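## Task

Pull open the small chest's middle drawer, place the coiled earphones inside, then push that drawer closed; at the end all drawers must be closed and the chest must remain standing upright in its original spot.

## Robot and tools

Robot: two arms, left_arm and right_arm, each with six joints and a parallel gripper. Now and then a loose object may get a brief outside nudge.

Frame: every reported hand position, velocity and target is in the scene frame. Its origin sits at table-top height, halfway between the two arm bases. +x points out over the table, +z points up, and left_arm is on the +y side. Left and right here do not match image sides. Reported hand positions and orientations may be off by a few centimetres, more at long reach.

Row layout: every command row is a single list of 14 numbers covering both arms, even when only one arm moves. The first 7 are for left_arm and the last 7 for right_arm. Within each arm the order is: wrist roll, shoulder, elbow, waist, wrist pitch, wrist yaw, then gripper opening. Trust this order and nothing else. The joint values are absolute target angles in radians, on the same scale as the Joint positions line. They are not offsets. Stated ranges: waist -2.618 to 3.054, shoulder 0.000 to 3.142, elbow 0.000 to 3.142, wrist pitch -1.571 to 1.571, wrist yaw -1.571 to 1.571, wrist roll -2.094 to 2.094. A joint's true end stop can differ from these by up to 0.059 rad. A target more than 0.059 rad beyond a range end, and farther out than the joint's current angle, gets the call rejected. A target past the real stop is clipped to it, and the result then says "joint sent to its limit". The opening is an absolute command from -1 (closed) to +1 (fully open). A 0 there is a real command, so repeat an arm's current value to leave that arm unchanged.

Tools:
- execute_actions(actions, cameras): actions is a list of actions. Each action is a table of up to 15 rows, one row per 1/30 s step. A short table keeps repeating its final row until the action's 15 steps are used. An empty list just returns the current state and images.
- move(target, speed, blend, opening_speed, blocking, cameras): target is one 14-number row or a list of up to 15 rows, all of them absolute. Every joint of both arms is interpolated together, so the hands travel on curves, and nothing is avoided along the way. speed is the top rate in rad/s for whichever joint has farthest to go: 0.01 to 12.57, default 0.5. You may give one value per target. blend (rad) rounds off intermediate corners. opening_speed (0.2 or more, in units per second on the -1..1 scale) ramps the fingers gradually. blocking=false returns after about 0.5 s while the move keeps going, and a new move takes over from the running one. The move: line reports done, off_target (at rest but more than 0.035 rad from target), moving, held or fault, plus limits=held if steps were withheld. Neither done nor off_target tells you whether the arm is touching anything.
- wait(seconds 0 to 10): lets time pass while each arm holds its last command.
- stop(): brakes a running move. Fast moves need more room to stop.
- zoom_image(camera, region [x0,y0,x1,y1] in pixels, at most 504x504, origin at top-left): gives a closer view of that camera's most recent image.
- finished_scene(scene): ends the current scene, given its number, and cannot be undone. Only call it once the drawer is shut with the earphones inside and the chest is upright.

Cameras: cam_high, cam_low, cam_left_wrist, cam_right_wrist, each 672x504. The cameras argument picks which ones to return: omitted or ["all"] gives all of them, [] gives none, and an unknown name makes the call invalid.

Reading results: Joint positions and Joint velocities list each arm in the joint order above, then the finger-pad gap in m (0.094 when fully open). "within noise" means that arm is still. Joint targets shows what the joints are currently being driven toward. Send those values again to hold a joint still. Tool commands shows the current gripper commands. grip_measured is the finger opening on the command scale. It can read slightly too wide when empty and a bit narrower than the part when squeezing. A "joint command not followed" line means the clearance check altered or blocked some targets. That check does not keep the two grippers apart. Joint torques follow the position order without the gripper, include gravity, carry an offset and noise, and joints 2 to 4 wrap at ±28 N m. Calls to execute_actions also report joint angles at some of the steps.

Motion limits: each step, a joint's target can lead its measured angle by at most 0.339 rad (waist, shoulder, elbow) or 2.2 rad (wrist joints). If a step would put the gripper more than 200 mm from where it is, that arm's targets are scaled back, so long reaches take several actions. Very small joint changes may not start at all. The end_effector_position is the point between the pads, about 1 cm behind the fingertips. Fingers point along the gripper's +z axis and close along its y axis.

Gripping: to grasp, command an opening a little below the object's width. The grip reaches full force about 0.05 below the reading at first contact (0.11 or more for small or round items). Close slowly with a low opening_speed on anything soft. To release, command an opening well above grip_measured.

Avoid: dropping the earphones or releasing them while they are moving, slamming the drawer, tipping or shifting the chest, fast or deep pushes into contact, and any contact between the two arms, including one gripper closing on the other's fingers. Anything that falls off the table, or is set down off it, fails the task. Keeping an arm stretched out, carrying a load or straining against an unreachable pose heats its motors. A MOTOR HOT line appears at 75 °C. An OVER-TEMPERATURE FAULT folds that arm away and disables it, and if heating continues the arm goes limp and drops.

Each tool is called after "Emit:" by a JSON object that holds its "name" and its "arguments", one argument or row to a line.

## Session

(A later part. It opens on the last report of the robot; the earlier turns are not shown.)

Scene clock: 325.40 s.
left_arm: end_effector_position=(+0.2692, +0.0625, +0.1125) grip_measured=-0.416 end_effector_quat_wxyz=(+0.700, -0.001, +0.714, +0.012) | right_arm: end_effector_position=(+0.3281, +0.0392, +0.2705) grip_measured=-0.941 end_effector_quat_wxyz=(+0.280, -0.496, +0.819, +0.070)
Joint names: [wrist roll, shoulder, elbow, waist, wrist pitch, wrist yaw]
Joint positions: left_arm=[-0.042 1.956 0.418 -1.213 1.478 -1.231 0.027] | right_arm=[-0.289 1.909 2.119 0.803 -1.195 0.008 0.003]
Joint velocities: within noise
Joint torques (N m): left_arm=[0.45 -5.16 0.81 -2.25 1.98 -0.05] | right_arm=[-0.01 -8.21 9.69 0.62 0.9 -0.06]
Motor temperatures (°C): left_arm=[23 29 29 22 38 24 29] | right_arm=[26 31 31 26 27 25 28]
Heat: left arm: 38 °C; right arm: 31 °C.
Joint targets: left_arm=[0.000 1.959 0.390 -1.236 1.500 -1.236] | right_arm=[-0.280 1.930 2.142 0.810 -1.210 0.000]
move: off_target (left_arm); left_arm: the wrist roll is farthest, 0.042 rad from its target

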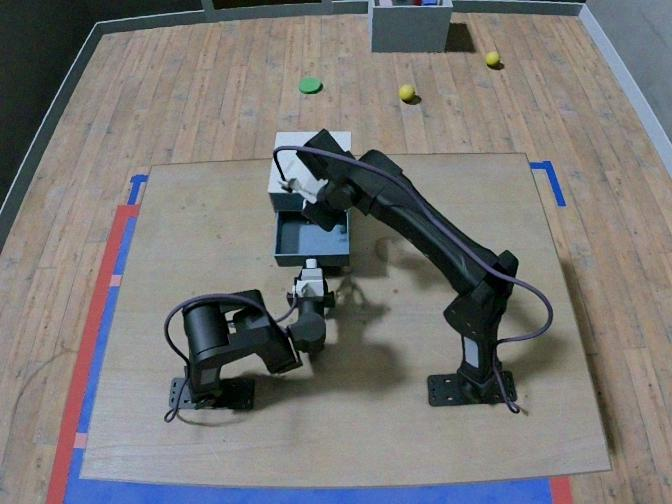

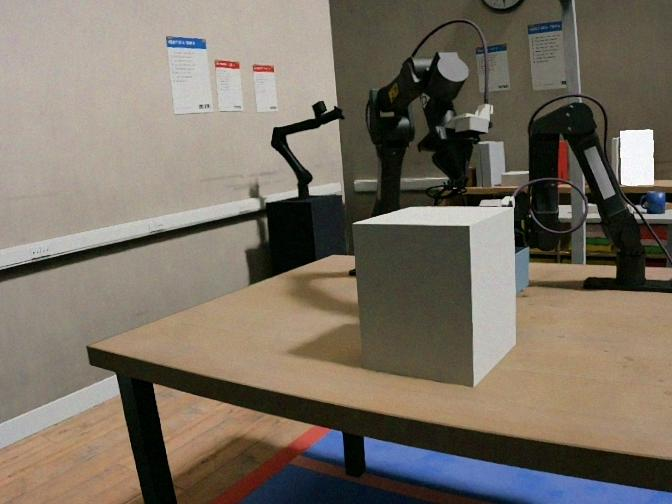

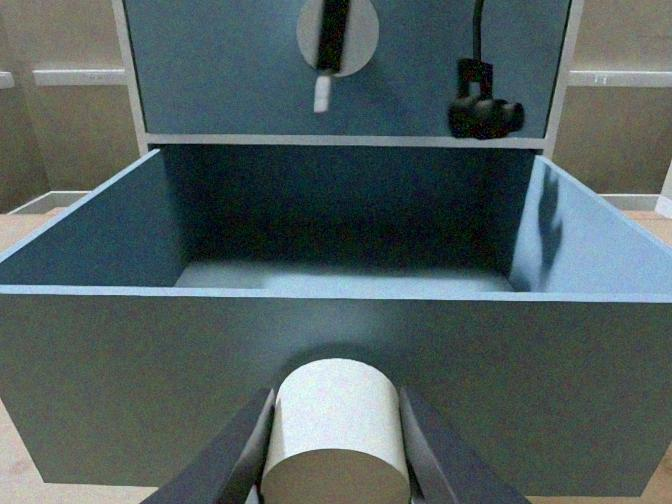

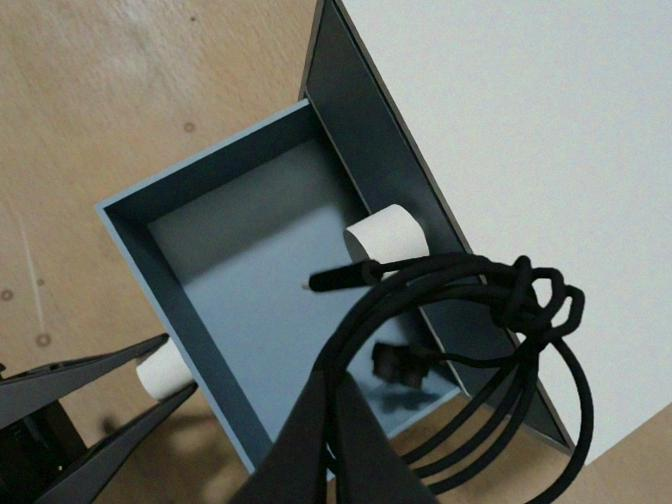

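Emit:
{"name": "move", "arguments": {
  "target": [
    [-0.042,1.959,0.39,-1.226,1.485,-1.236,-0.55,-0.28,1.93,2.142,0.81,-1.21,0,-1],
    [-0.042,1.959,0.39,-1.226,1.485,-1.236,1,-0.28,1.93,2.142,0.81,-1.21,0,-1],
    [0,1.45,0.4,-1.24,1.0,-1.24,1,-1.0,1.93,2.142,0.81,-1.21,0,-1],
    [-0.57,0.75,0.2,-0.8,0.36,-1.0,1,-2.0,1.93,2.142,0.81,-1.21,0,-1]
  ],
  "speed": 0.6,
  "opening_speed": 1
}}

Scene clock: 346.17 s.
left_arm: end_effector_position=(+0.2697, +0.2364, +0.1915) grip_measured=+0.998 end_effector_quat_wxyz=(+0.668, -0.222, +0.707, -0.070) | right_arm: end_effector_position=(+0.3279, +0.0391, +0.2703) grip_measured=-0.941 end_effector_quat_wxyz=(-0.237, +0.943, -0.165, +0.165)
Joint names: [wrist roll, shoulder, elbow, waist, wrist pitch, wrist yaw]
Joint positions: left_arm=[-0.564 0.761 0.204 -0.808 0.374 -1 0.094] | right_arm=[-1.994 1.909 2.119 0.803 -1.196 0.008 0.003]
Joint velocities: within noise
Joint torques (N m): left_arm=[-0.09 -0.84 6.37 0.79 1.75 -0.05] | right_arm=[-0.06 -8.05 9.69 0.64 0.93 -0.08]
Motor temperatures (°C): left_arm=[23 29 30 22 38 24 28] | right_arm=[26 32 31 26 28 25 28]
Heat: left arm: 38 °C; right arm: 32 °C.
Joint targets: left_arm=[-0.570 0.750 0.200 -0.800 0.360 -1.000] | right_arm=[-2.000 1.930 2.142 0.810 -1.210 0.000]
move: done

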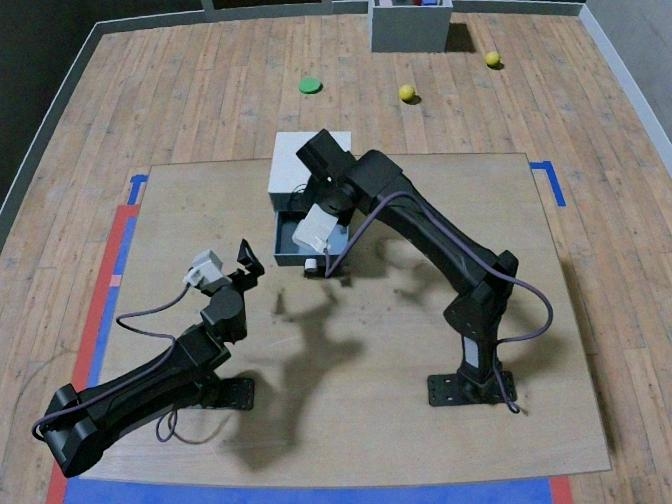

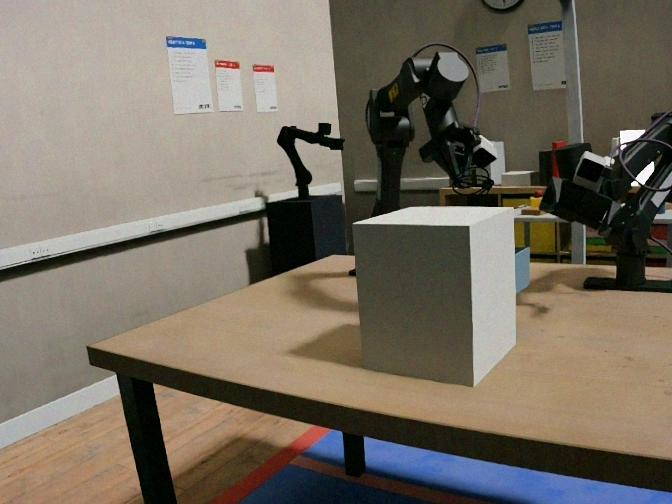

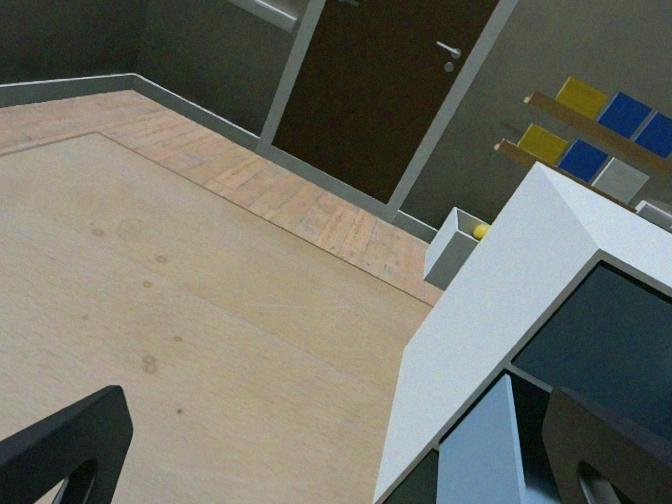

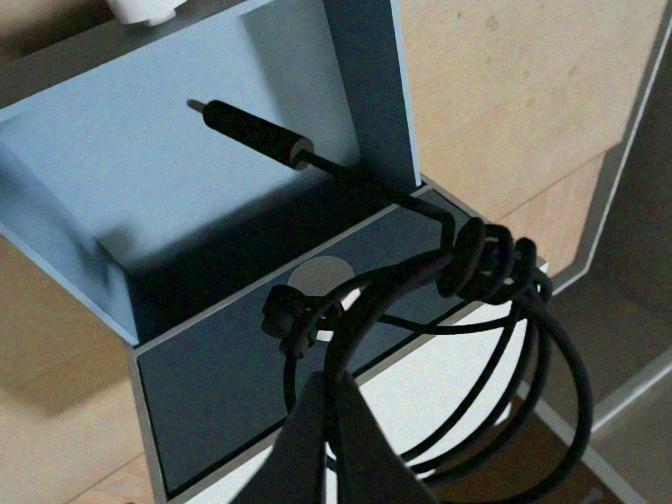

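Emit:
{"name": "move", "arguments": {
  "target": [-0.57,0.75,0.2,-0.8,0.36,-1.0,1,-2.05,1.96,2.053,0.772,-1.343,0,-1],
  "speed": 0.3
}}

Scene clock: 357.33 s.
left_arm: end_effector_position=(+0.2697, +0.2363, +0.1910) grip_measured=+0.998 end_effector_quat_wxyz=(+0.667, -0.222, +0.708, -0.070) | right_arm: end_effector_position=(+0.3151, +0.0093, +0.2228) grip_measured=-0.941 end_effector_quat_wxyz=(-0.147, +0.970, -0.158, +0.113)
Joint names: [wrist roll, shoulder, elbow, waist, wrist pitch, wrist yaw]
Joint positions: left_arm=[-0.565 0.761 0.204 -0.808 0.371 -0.999 0.094] | right_arm=[-2.044 1.939 2.061 0.777 -1.319 0.008 0.003]
Joint velocities: within noise
Joint torques (N m): left_arm=[-0.08 -0.84 6.39 0.77 1.77 -0.07] | right_arm=[-0.08 -8.21 6.56 -0.49 0.52 -0.08]
Motor temperatures (°C): left_arm=[23 28 30 22 37 24 28] | right_arm=[26 32 31 26 28 25 28]
Heat: left arm: 37 °C; right arm: 32 °C.
Joint targets: left_arm=[-0.570 0.750 0.200 -0.800 0.360 -1.000] | right_arm=[-2.050 1.960 2.053 0.772 -1.343 0.000]
move: done

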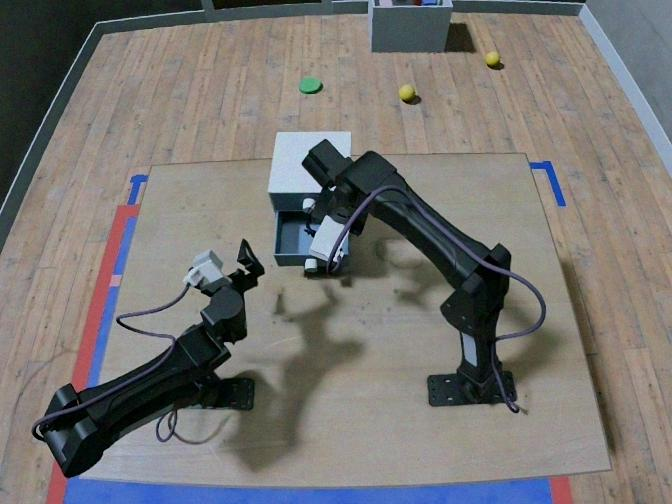

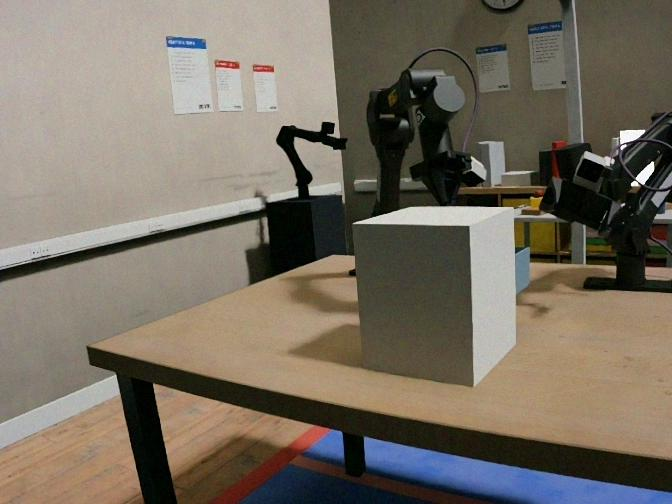

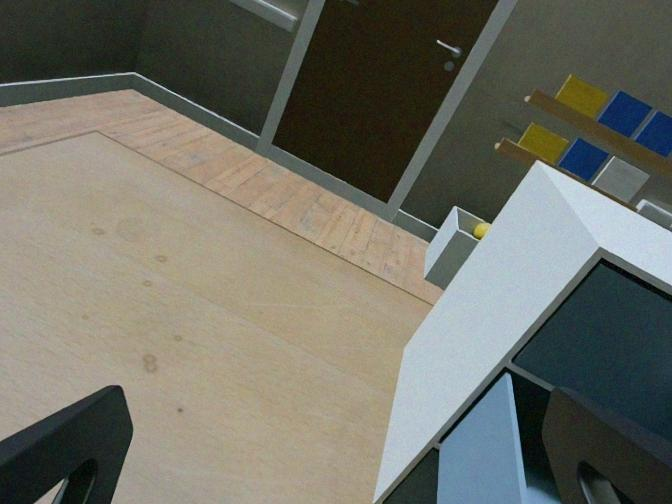

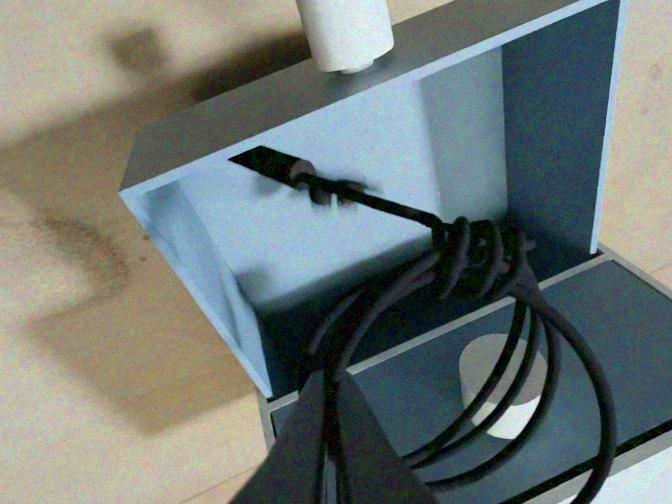

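Emit:
{"name": "move", "arguments": {
  "target": [-0.57,0.75,0.2,-0.8,0.36,-1.0,1,-2.06,1.95,1.664,0.765,-1.014,0,-1],
  "speed": 0.2
}}

Scene clock: 370.73 s.
left_arm: end_effector_position=(+0.2697, +0.2363, +0.1909) grip_measured=+0.998 end_effector_quat_wxyz=(+0.667, -0.221, +0.708, -0.070) | right_arm: end_effector_position=(+0.3173, +0.0072, +0.1232) grip_measured=-0.941 end_effector_quat_wxyz=(-0.119, +0.976, -0.157, +0.094)
Joint names: [wrist roll, shoulder, elbow, waist, wrist pitch, wrist yaw]
Joint positions: left_arm=[-0.565 0.761 0.204 -0.808 0.371 -0.999 0.094] | right_arm=[-2.053 1.939 1.681 0.77 -1.008 0.008 0.003]
Joint velocities: within noise
Joint torques (N m): left_arm=[-0.08 -0.84 6.37 0.79 1.78 -0.07] | right_arm=[-0.08 -9.36 6.23 -0.43 0.59 -0.03]
Motor temperatures (°C): left_arm=[23 28 30 22 37 24 28] | right_arm=[26 33 31 26 28 25 28]
Heat: left arm: 37 °C; right arm: 33 °C.
Joint targets: left_arm=[-0.570 0.750 0.200 -0.800 0.360 -1.000] | right_arm=[-2.060 1.950 1.664 0.765 -1.014 0.000]
move: done

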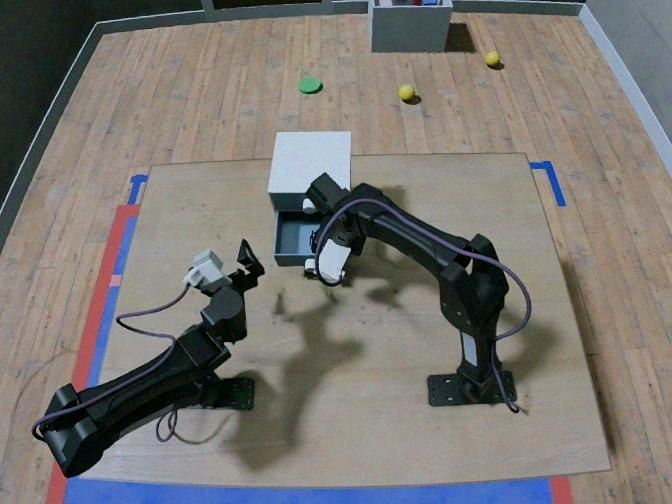

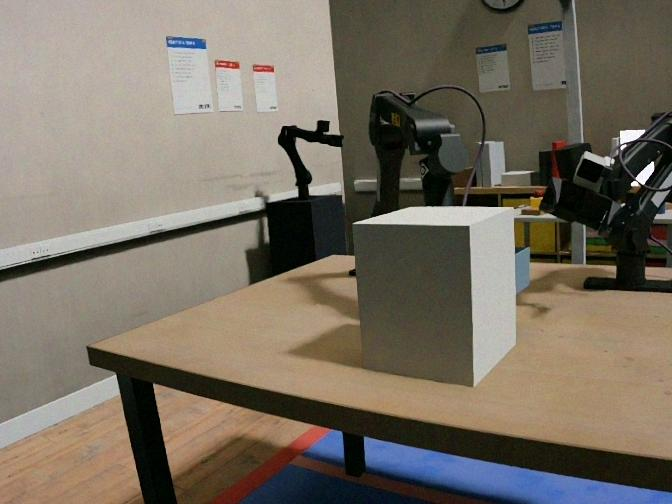

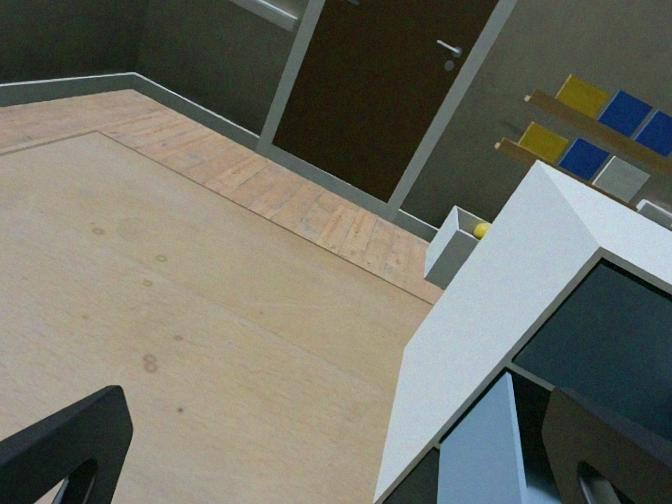

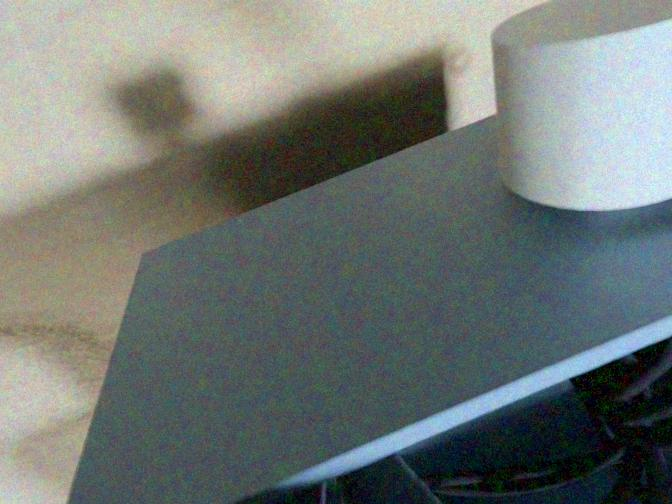

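Emit:
{"name": "zoom_image", "arguments": {
  "camera": "cam_high",
  "region": [250, 170, 380, 290]
}}

Emit:
{"name": "zoom_image", "arguments": {
  "camera": "cam_right_wrist",
  "region": [250, 300, 672, 504]
}}

Scaled by 3.877.

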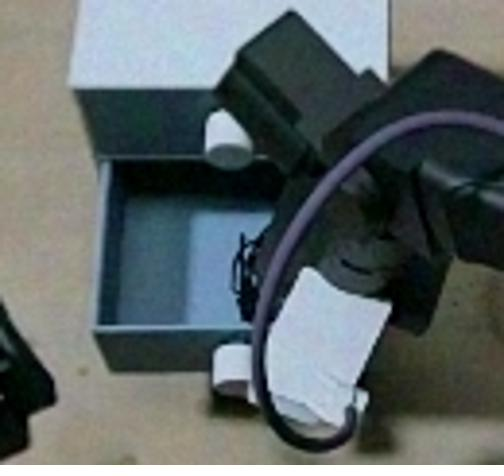

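Scaled by 1.194.

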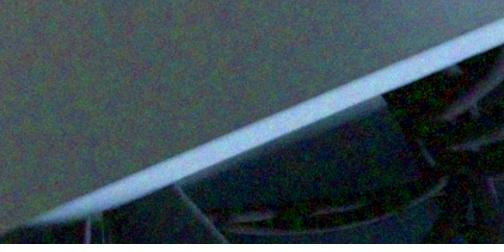

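Emit:
{"name": "move", "arguments": {
  "target": [
    [-0.57,0.75,0.2,-0.8,0.36,-1.0,1,-2.06,1.953,1.606,0.765,-0.952,0,-1],
    [-0.57,0.75,0.2,-0.8,0.36,-1.0,1,-2.06,1.953,1.606,0.765,-0.952,0,-0.5]
  ],
  "speed": 0.15,
  "opening_speed": 0.5,
  "cameras": ["cam_high","cam_right_wrist"]
}}

Scene clock: 381.00 s.
left_arm: end_effector_position=(+0.2697, +0.2363, +0.1909) grip_measured=+0.998 end_effector_quat_wxyz=(+0.667, -0.221, +0.708, -0.070) | right_arm: end_effector_position=(+0.3321, +0.0197, +0.1186) grip_measured=-0.503 end_effector_quat_wxyz=(-0.151, +0.969, -0.156, +0.121)
Joint names: [wrist roll, shoulder, elbow, waist, wrist pitch, wrist yaw]
Joint positions: left_arm=[-0.565 0.761 0.204 -0.808 0.371 -0.999 0.094] | right_arm=[-2.057 1.939 1.634 0.769 -0.876 0.012 0.023]
Joint velocities: within noise
Joint torques (N m): left_arm=[-0.08 -0.84 6.38 0.76 1.79 -0.07] | right_arm=[-0.03 -9.29 5.35 -0.03 0.13 -0.07]
Motor temperatures (°C): left_arm=[23 27 30 22 37 24 27] | right_arm=[26 34 31 26 27 25 28]
Heat: left arm: 37 °C; right arm: 34 °C.
Joint targets: left_arm=[-0.570 0.750 0.200 -0.800 0.360 -1.000] | right_arm=[-2.060 1.953 1.606 0.765 -0.952 0.000]
move: off_target (right_arm); target 2's new numbers were sent with right_arm's wrist pitch 0.036 rad from that target; right_arm: the wrist pitch is farthest, 0.076 rad from its target
Images, in order (width x height): cam_high 672x504, cam_right_wrist 672x504.

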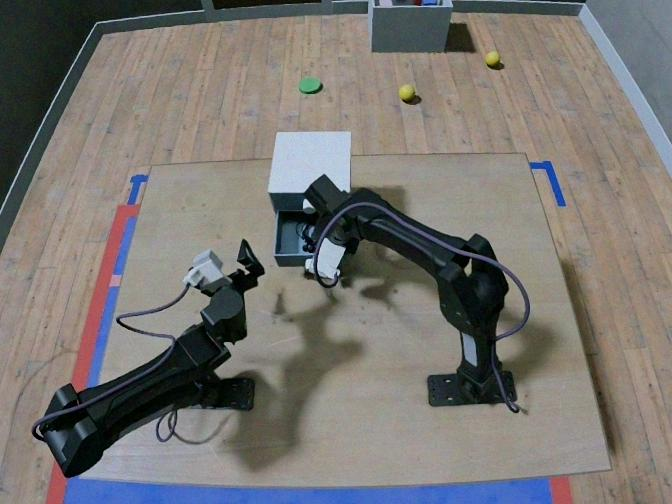

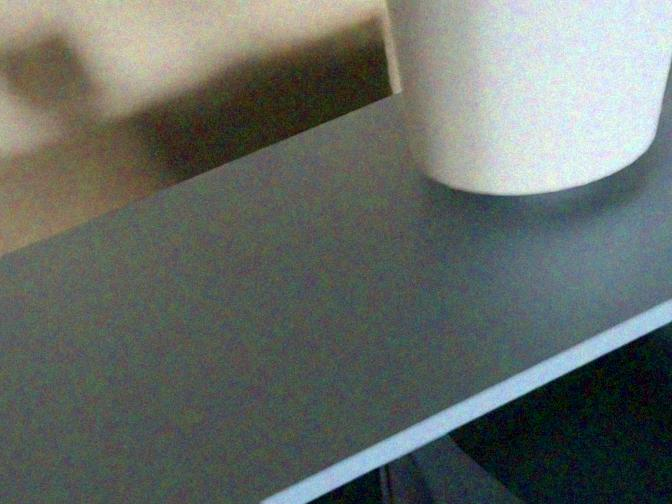

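Emit:
{"name": "move", "arguments": {
  "target": [
    [-0.57,0.75,0.2,-0.8,0.36,-1.0,1,-2.06,1.95,1.69,0.767,-0.96,0,-0.5],
    [-0.57,0.75,0.2,-0.8,0.36,-1.0,1,-2.05,1.95,2.063,0.772,-1.3,0,-0.5]
  ],
  "speed": 0.2,
  "cameras": ["cam_high","cam_right_wrist"]
}}

Scene clock: 387.77 s.
left_arm: end_effector_position=(+0.2697, +0.2363, +0.1908) grip_measured=+0.998 end_effector_quat_wxyz=(+0.667, -0.221, +0.708, -0.069) | right_arm: end_effector_position=(+0.3238, +0.0116, +0.2215) grip_measured=-0.502 end_effector_quat_wxyz=(-0.156, +0.968, -0.155, +0.124)
Joint names: [wrist roll, shoulder, elbow, waist, wrist pitch, wrist yaw]
Joint positions: left_arm=[-0.565 0.761 0.204 -0.808 0.37 -0.999 0.094] | right_arm=[-2.057 1.939 2.044 0.769 -1.275 0.012 0.023]
Joint velocities: within noise
Joint torques (N m): left_arm=[-0.08 -0.84 6.37 0.79 1.78 -0.06] | right_arm=[0.06 -9.05 9.33 0.35 0.59 -0.11]
Motor temperatures (°C): left_arm=[23 27 30 22 37 24 27] | right_arm=[26 34 31 26 27 25 28]
Heat: left arm: 37 °C; right arm: 34 °C.
Joint targets: left_arm=[-0.570 0.750 0.200 -0.800 0.360 -1.000] | right_arm=[-2.050 1.950 2.063 0.772 -1.300 0.000]
move: done
Images, in order (width x height): cam_high 672x504, cam_right_wrist 672x504.

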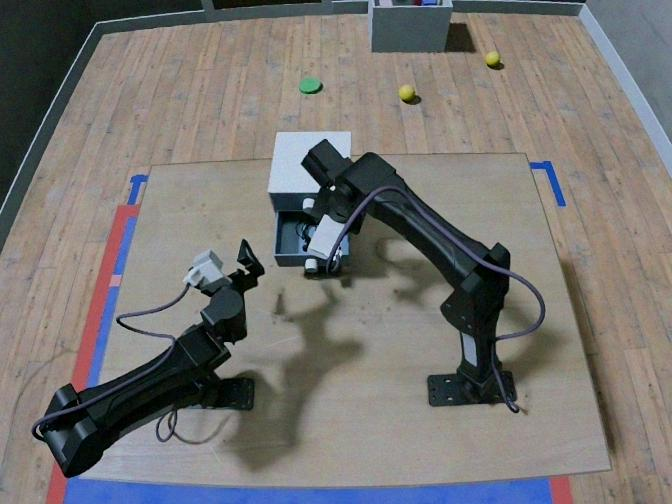

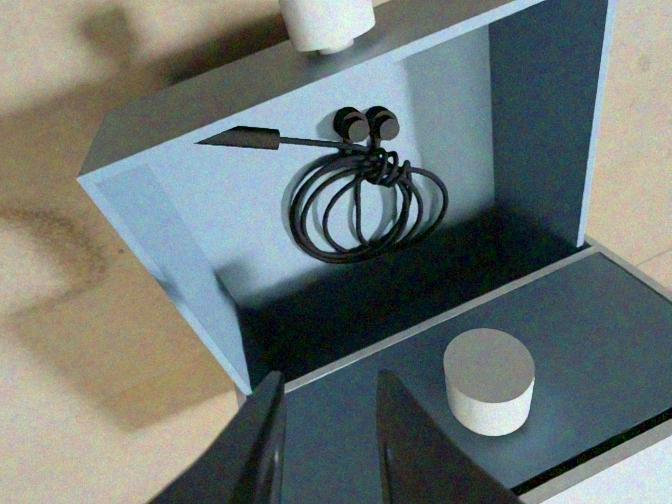

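Emit:
{"name": "move", "arguments": {
  "target": [
    [-0.57,0.75,0.2,-0.8,0.36,-1.0,-1,-1.4,1.5,1.75,0.65,-1.3,0,-0.5],
    [0,1.35,0.34,-1.41,0.95,-1.41,-1,-0.66,1.325,1.477,0.2,-1.15,0,-0.5],
    [0,1.887,0.354,-1.41,1.40,-1.41,-1,-0.66,1.325,1.477,0.2,-1.15,0,-0.5]
  ],
  "speed": 0.6
}}

Scene clock: 410.93 s.
left_arm: end_effector_position=(+0.2188, +0.0660, +0.1113) grip_measured=-0.985 end_effector_quat_wxyz=(+0.695, +0.057, +0.715, +0.052) | right_arm: end_effector_position=(+0.3197, -0.2344, +0.2580) grip_measured=-0.502 end_effector_quat_wxyz=(+0.264, -0.406, +0.872, -0.068)
Joint names: [wrist roll, shoulder, elbow, waist, wrist pitch, wrist yaw]
Joint positions: left_arm=[-0.004 1.875 0.337 -1.403 1.376 -1.395 0.001] | right_arm=[-0.67 1.349 1.489 0.205 -1.159 0.011 0.023]
Joint velocities: within noise
Joint torques (N m): left_arm=[0.02 -3.84 4.45 -0.7 1.89 -0.2] | right_arm=[0.07 -6.98 6.49 -0.39 1.1 -0.11]
Motor temperatures (°C): left_arm=[23 27 30 22 37 24 27] | right_arm=[26 34 31 26 28 25 27]
Heat: left arm: 37 °C; right arm: 34 °C.
Joint targets: left_arm=[0.000 1.887 0.354 -1.410 1.400 -1.410] | right_arm=[-0.660 1.325 1.477 0.200 -1.150 0.000]
move: done

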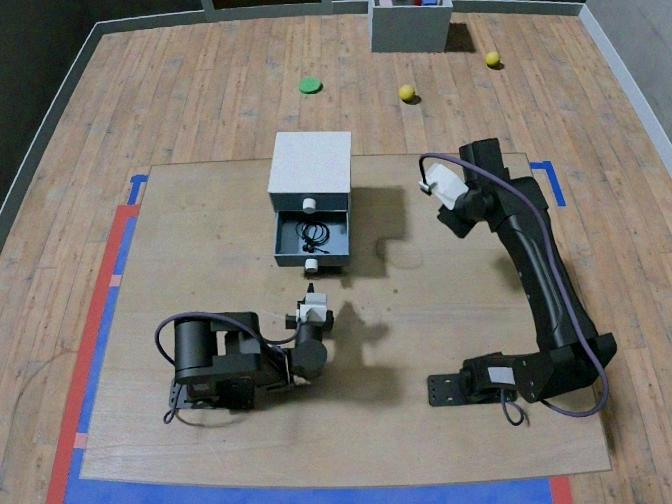

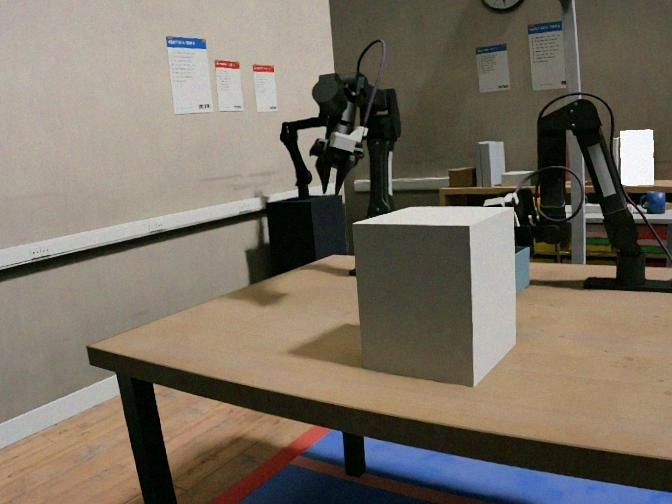

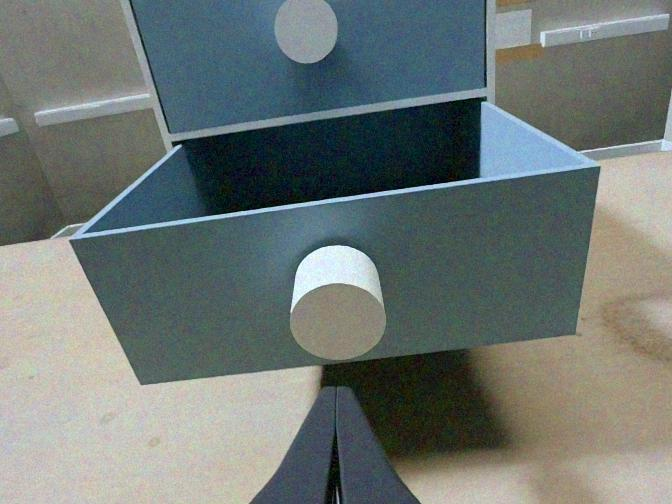

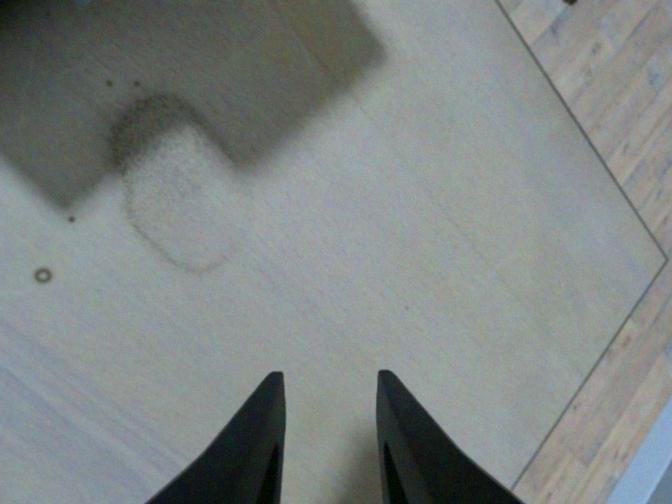

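Emit:
{"name": "move", "arguments": {
  "target": [
    [0,1.959,0.39,-1.236,1.49,-1.236,-1,-0.66,1.325,1.477,0.2,-1.15,0,-0.5],
    [0,1.973,0.43,-1.137,1.50,-1.137,-1,-0.66,1.325,1.477,0.2,-1.15,0,-0.5],
    [0,1.997,0.49,-1.029,1.5,-1.029,-1,-0.66,1.325,1.477,0.2,-1.15,0,-0.5],
    [0,2.012,0.526,-0.981,1.495,-0.981,-1,-0.66,1.325,1.477,0.2,-1.15,0,-0.5]
  ],
  "speed": 0.2,
  "blend": 0.02,
  "cameras": ["cam_high","cam_left_wrist"]
}}

Scene clock: 419.93 s.
left_arm: end_effector_position=(+0.3328, +0.0674, +0.1162) grip_measured=-0.985 end_effector_quat_wxyz=(+0.703, +0.005, +0.712, +0.006) | right_arm: end_effector_position=(+0.3198, -0.2344, +0.2581) grip_measured=-0.502 end_effector_quat_wxyz=(+0.264, -0.406, +0.872, -0.068)
Joint names: [wrist roll, shoulder, elbow, waist, wrist pitch, wrist yaw]
Joint positions: left_arm=[-0.004 1.996 0.509 -0.989 1.463 -0.991 0.001] | right_arm=[-0.67 1.349 1.489 0.205 -1.159 0.011 0.023]
Joint velocities: within noise
Joint torques (N m): left_arm=[0.03 -4.79 4.96 0.79 2.25 0.1] | right_arm=[0.1 -6.87 6.39 -0.58 1.09 -0.07]
Motor temperatures (°C): left_arm=[23 27 30 22 38 24 28] | right_arm=[26 33 31 26 28 25 27]
Heat: left arm: 38 °C; right arm: 33 °C.
Joint targets: left_arm=[0.000 2.012 0.526 -0.981 1.495 -0.981] | right_arm=[-0.660 1.325 1.477 0.200 -1.150 0.000]
move: done
Images, in order (width x height): cam_high 672x504, cam_left_wrist 672x504.

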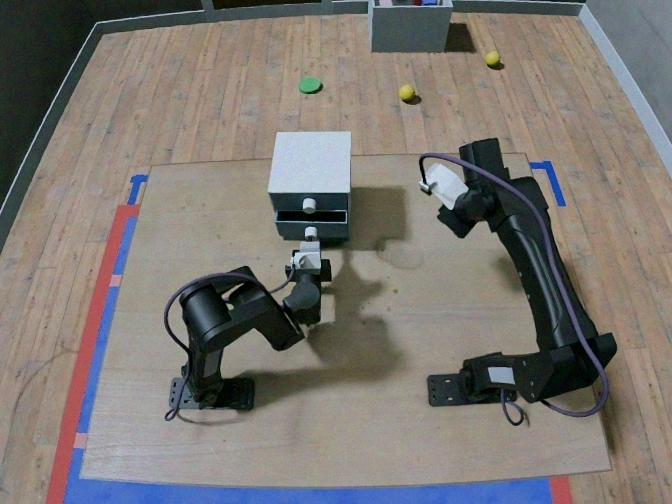

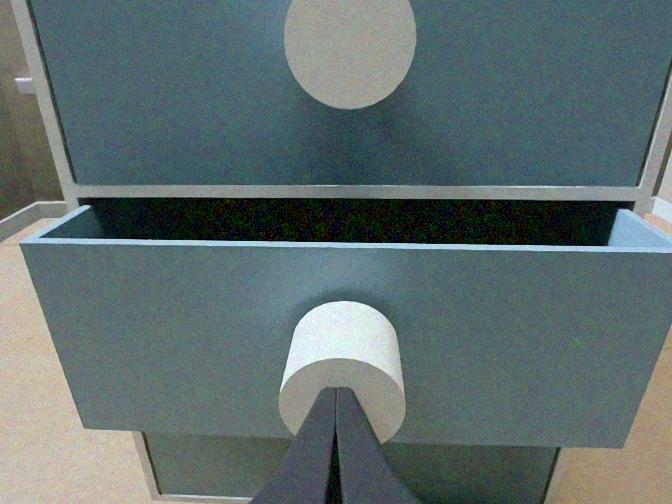

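Emit:
{"name": "move", "arguments": {
  "target": [
    [0,2.027,0.563,-0.934,1.495,-0.934,-1,-0.66,1.325,1.477,0.2,-1.15,0,-0.5],
    [0,2.036,0.582,-0.917,1.488,-0.917,-1,-0.66,1.325,1.477,0.2,-1.15,0,-0.5]
  ],
  "speed": 0.1,
  "blend": 0.01,
  "cameras": ["cam_high","cam_left_wrist"]
}}

Scene clock: 424.83 s.
left_arm: end_effector_position=(+0.3547, +0.0664, +0.1212) grip_measured=-0.985 end_effector_quat_wxyz=(+0.709, -0.003, +0.706, -0.004) | right_arm: end_effector_position=(+0.3198, -0.2344, +0.2581) grip_measured=-0.502 end_effector_quat_wxyz=(+0.264, -0.406, +0.872, -0.068)
Joint names: [wrist roll, shoulder, elbow, waist, wrist pitch, wrist yaw]
Joint positions: left_arm=[-0.004 2.02 0.563 -0.927 1.463 -0.925 0.001] | right_arm=[-0.67 1.349 1.489 0.205 -1.159 0.011 0.023]
Joint velocities: within noise
Joint torques (N m): left_arm=[0.02 -5.09 5.29 1.01 2.2 0.1] | right_arm=[0.09 -6.94 6.39 -0.2 1.06 -0.06]
Motor temperatures (°C): left_arm=[23 27 30 22 39 24 28] | right_arm=[26 32 31 26 28 25 27]
Heat: left arm: 39 °C; right arm: 32 °C.
Joint targets: left_arm=[0.000 2.036 0.582 -0.917 1.488 -0.917] | right_arm=[-0.660 1.325 1.477 0.200 -1.150 0.000]
move: done; blend cut to 0.0095 rad at target 1
Images, in order (width x height): cam_high 672x504, cam_left_wrist 672x504.

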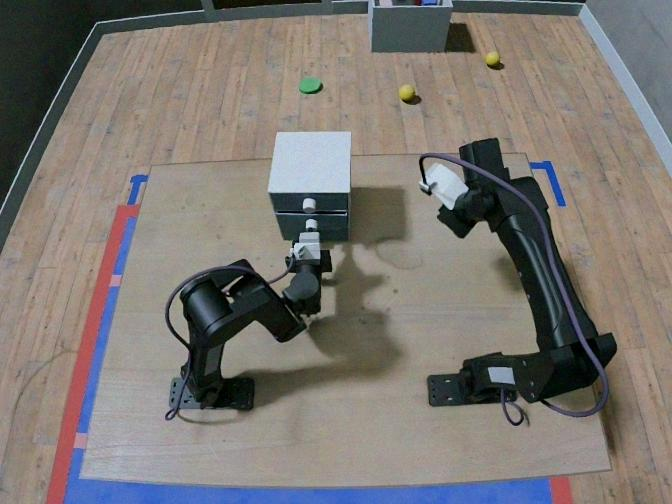

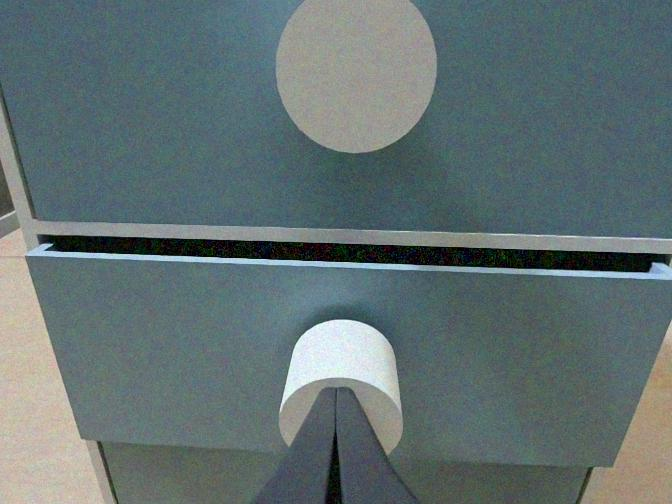

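Emit:
{"name": "move", "arguments": {
  "target": [0,2.05,0.61,-0.886,1.476,-0.886,-1,-0.66,1.325,1.477,0.2,-1.15,0,-0.5],
  "speed": 0.08,
  "cameras": ["cam_high","cam_left_wrist"]
}}

Scene clock: 428.80 s.
left_arm: end_effector_position=(+0.3643, +0.0657, +0.1228) grip_measured=-0.985 end_effector_quat_wxyz=(+0.711, -0.004, +0.703, -0.009) | right_arm: end_effector_position=(+0.3198, -0.2344, +0.2581) grip_measured=-0.502 end_effector_quat_wxyz=(+0.264, -0.406, +0.872, -0.068)
Joint names: [wrist roll, shoulder, elbow, waist, wrist pitch, wrist yaw]
Joint positions: left_arm=[-0.004 2.033 0.588 -0.901 1.463 -0.895 0.001] | right_arm=[-0.67 1.349 1.489 0.205 -1.159 0.011 0.023]
Joint velocities: within noise
Joint torques (N m): left_arm=[0.03 -5.22 5.63 1.52 2.07 0.12] | right_arm=[0.13 -6.89 6.57 -0.53 1.11 -0.08]
Motor temperatures (°C): left_arm=[23 27 30 22 39 24 28] | right_arm=[26 32 31 26 28 25 27]
Heat: left arm: 39 °C; right arm: 32 °C.
Joint targets: left_arm=[0.000 2.050 0.610 -0.886 1.476 -0.886] | right_arm=[-0.660 1.325 1.477 0.200 -1.150 0.000]
move: done
Images, in order (width x height): cam_high 672x504, cam_left_wrist 672x504.

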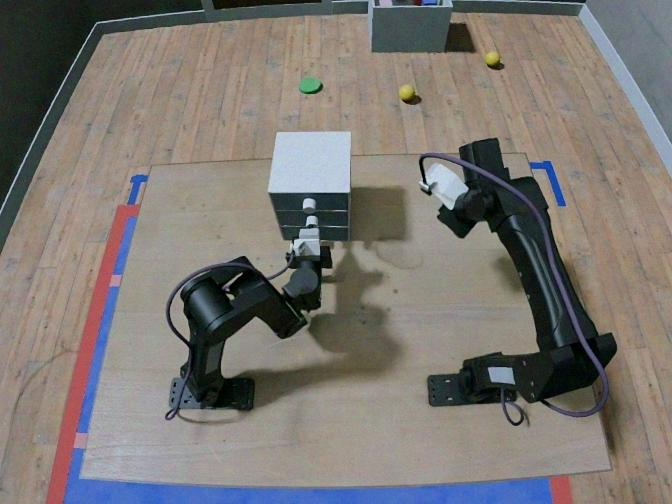

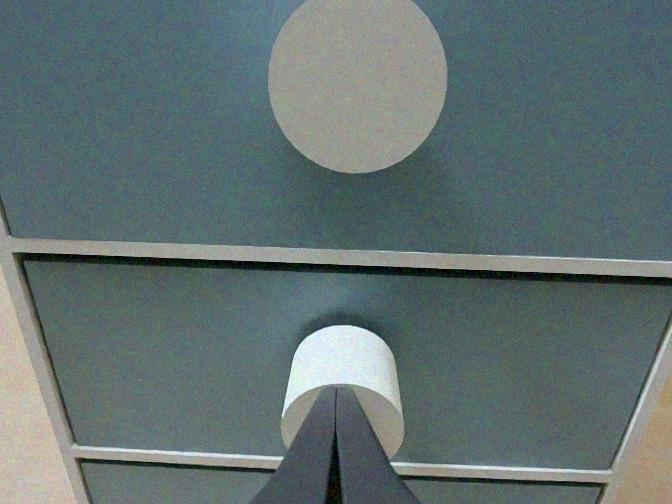

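Emit:
{"name": "move", "arguments": {
  "target": [
    [0,2.059,0.626,-0.87,1.47,-0.87,-1,-0.66,1.325,1.477,0.2,-1.15,0,-0.5],
    [0,2.012,0.526,-0.981,1.495,-0.981,-1,-0.66,1.325,1.477,0.2,-1.15,0,-0.5]
  ],
  "speed": [0.06,0.2],
  "cameras": ["cam_high","cam_left_wrist","cam_low"]
}}

Scene clock: 433.10 s.
left_arm: end_effector_position=(+0.3383, +0.0637, +0.1072) grip_measured=-0.985 end_effector_quat_wxyz=(+0.699, +0.013, +0.715, +0.008) | right_arm: end_effector_position=(+0.3198, -0.2344, +0.2581) grip_measured=-0.502 end_effector_quat_wxyz=(+0.264, -0.406, +0.872, -0.068)
Joint names: [wrist roll, shoulder, elbow, waist, wrist pitch, wrist yaw]
Joint positions: left_arm=[-0.004 2.034 0.529 -0.976 1.464 -0.968 0.001] | right_arm=[-0.67 1.349 1.489 0.205 -1.159 0.011 0.023]
Joint velocities: within noise
Joint torques (N m): left_arm=[0.02 -7.94 3.11 -0.49 2.26 -0.11] | right_arm=[0.09 -6.79 6.52 -0.25 1.11 -0.12]
Motor temperatures (°C): left_arm=[23 28 30 22 40 24 28] | right_arm=[26 32 31 26 29 25 27]
Heat: left arm: 40 °C; right arm: 32 °C.
Joint targets: left_arm=[0.000 2.012 0.526 -0.981 1.495 -0.981] | right_arm=[-0.660 1.325 1.477 0.200 -1.150 0.000]
move: done
Images, in order (width x height): cam_high 672x504, cam_low 672x504, cam_left_wrist 672x504.

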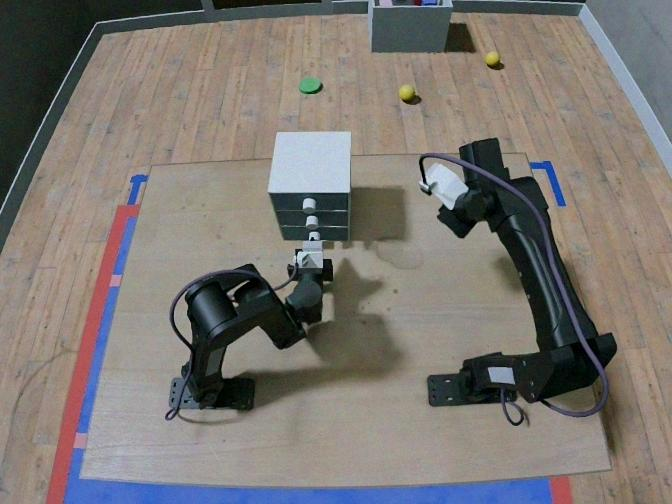

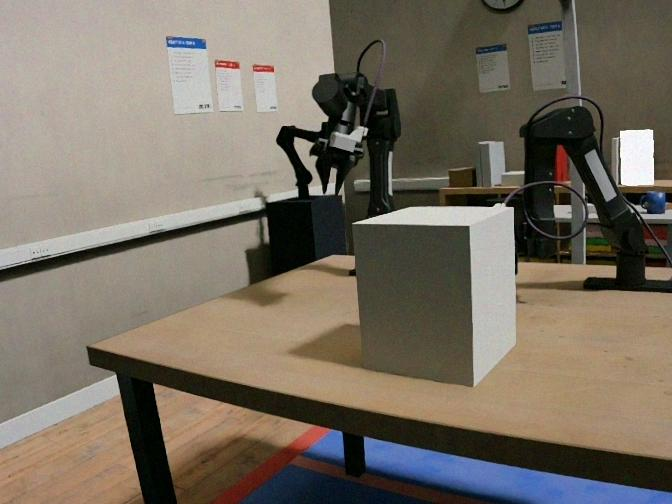

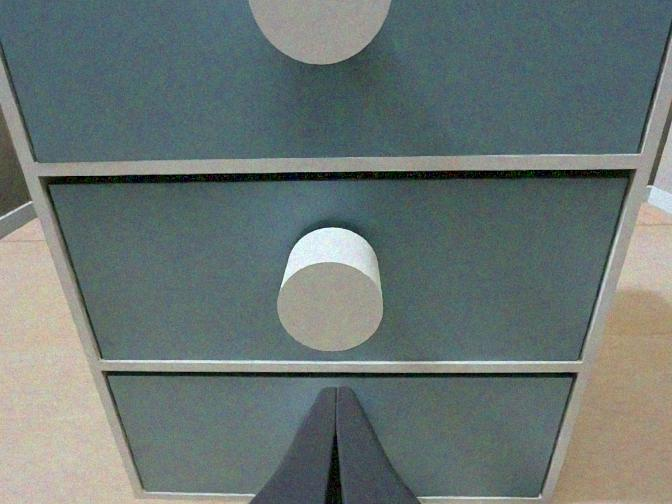

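Emit:
{"name": "finished_scene", "arguments": {
  "scene": 1
}}

The scene is finished: the task was done.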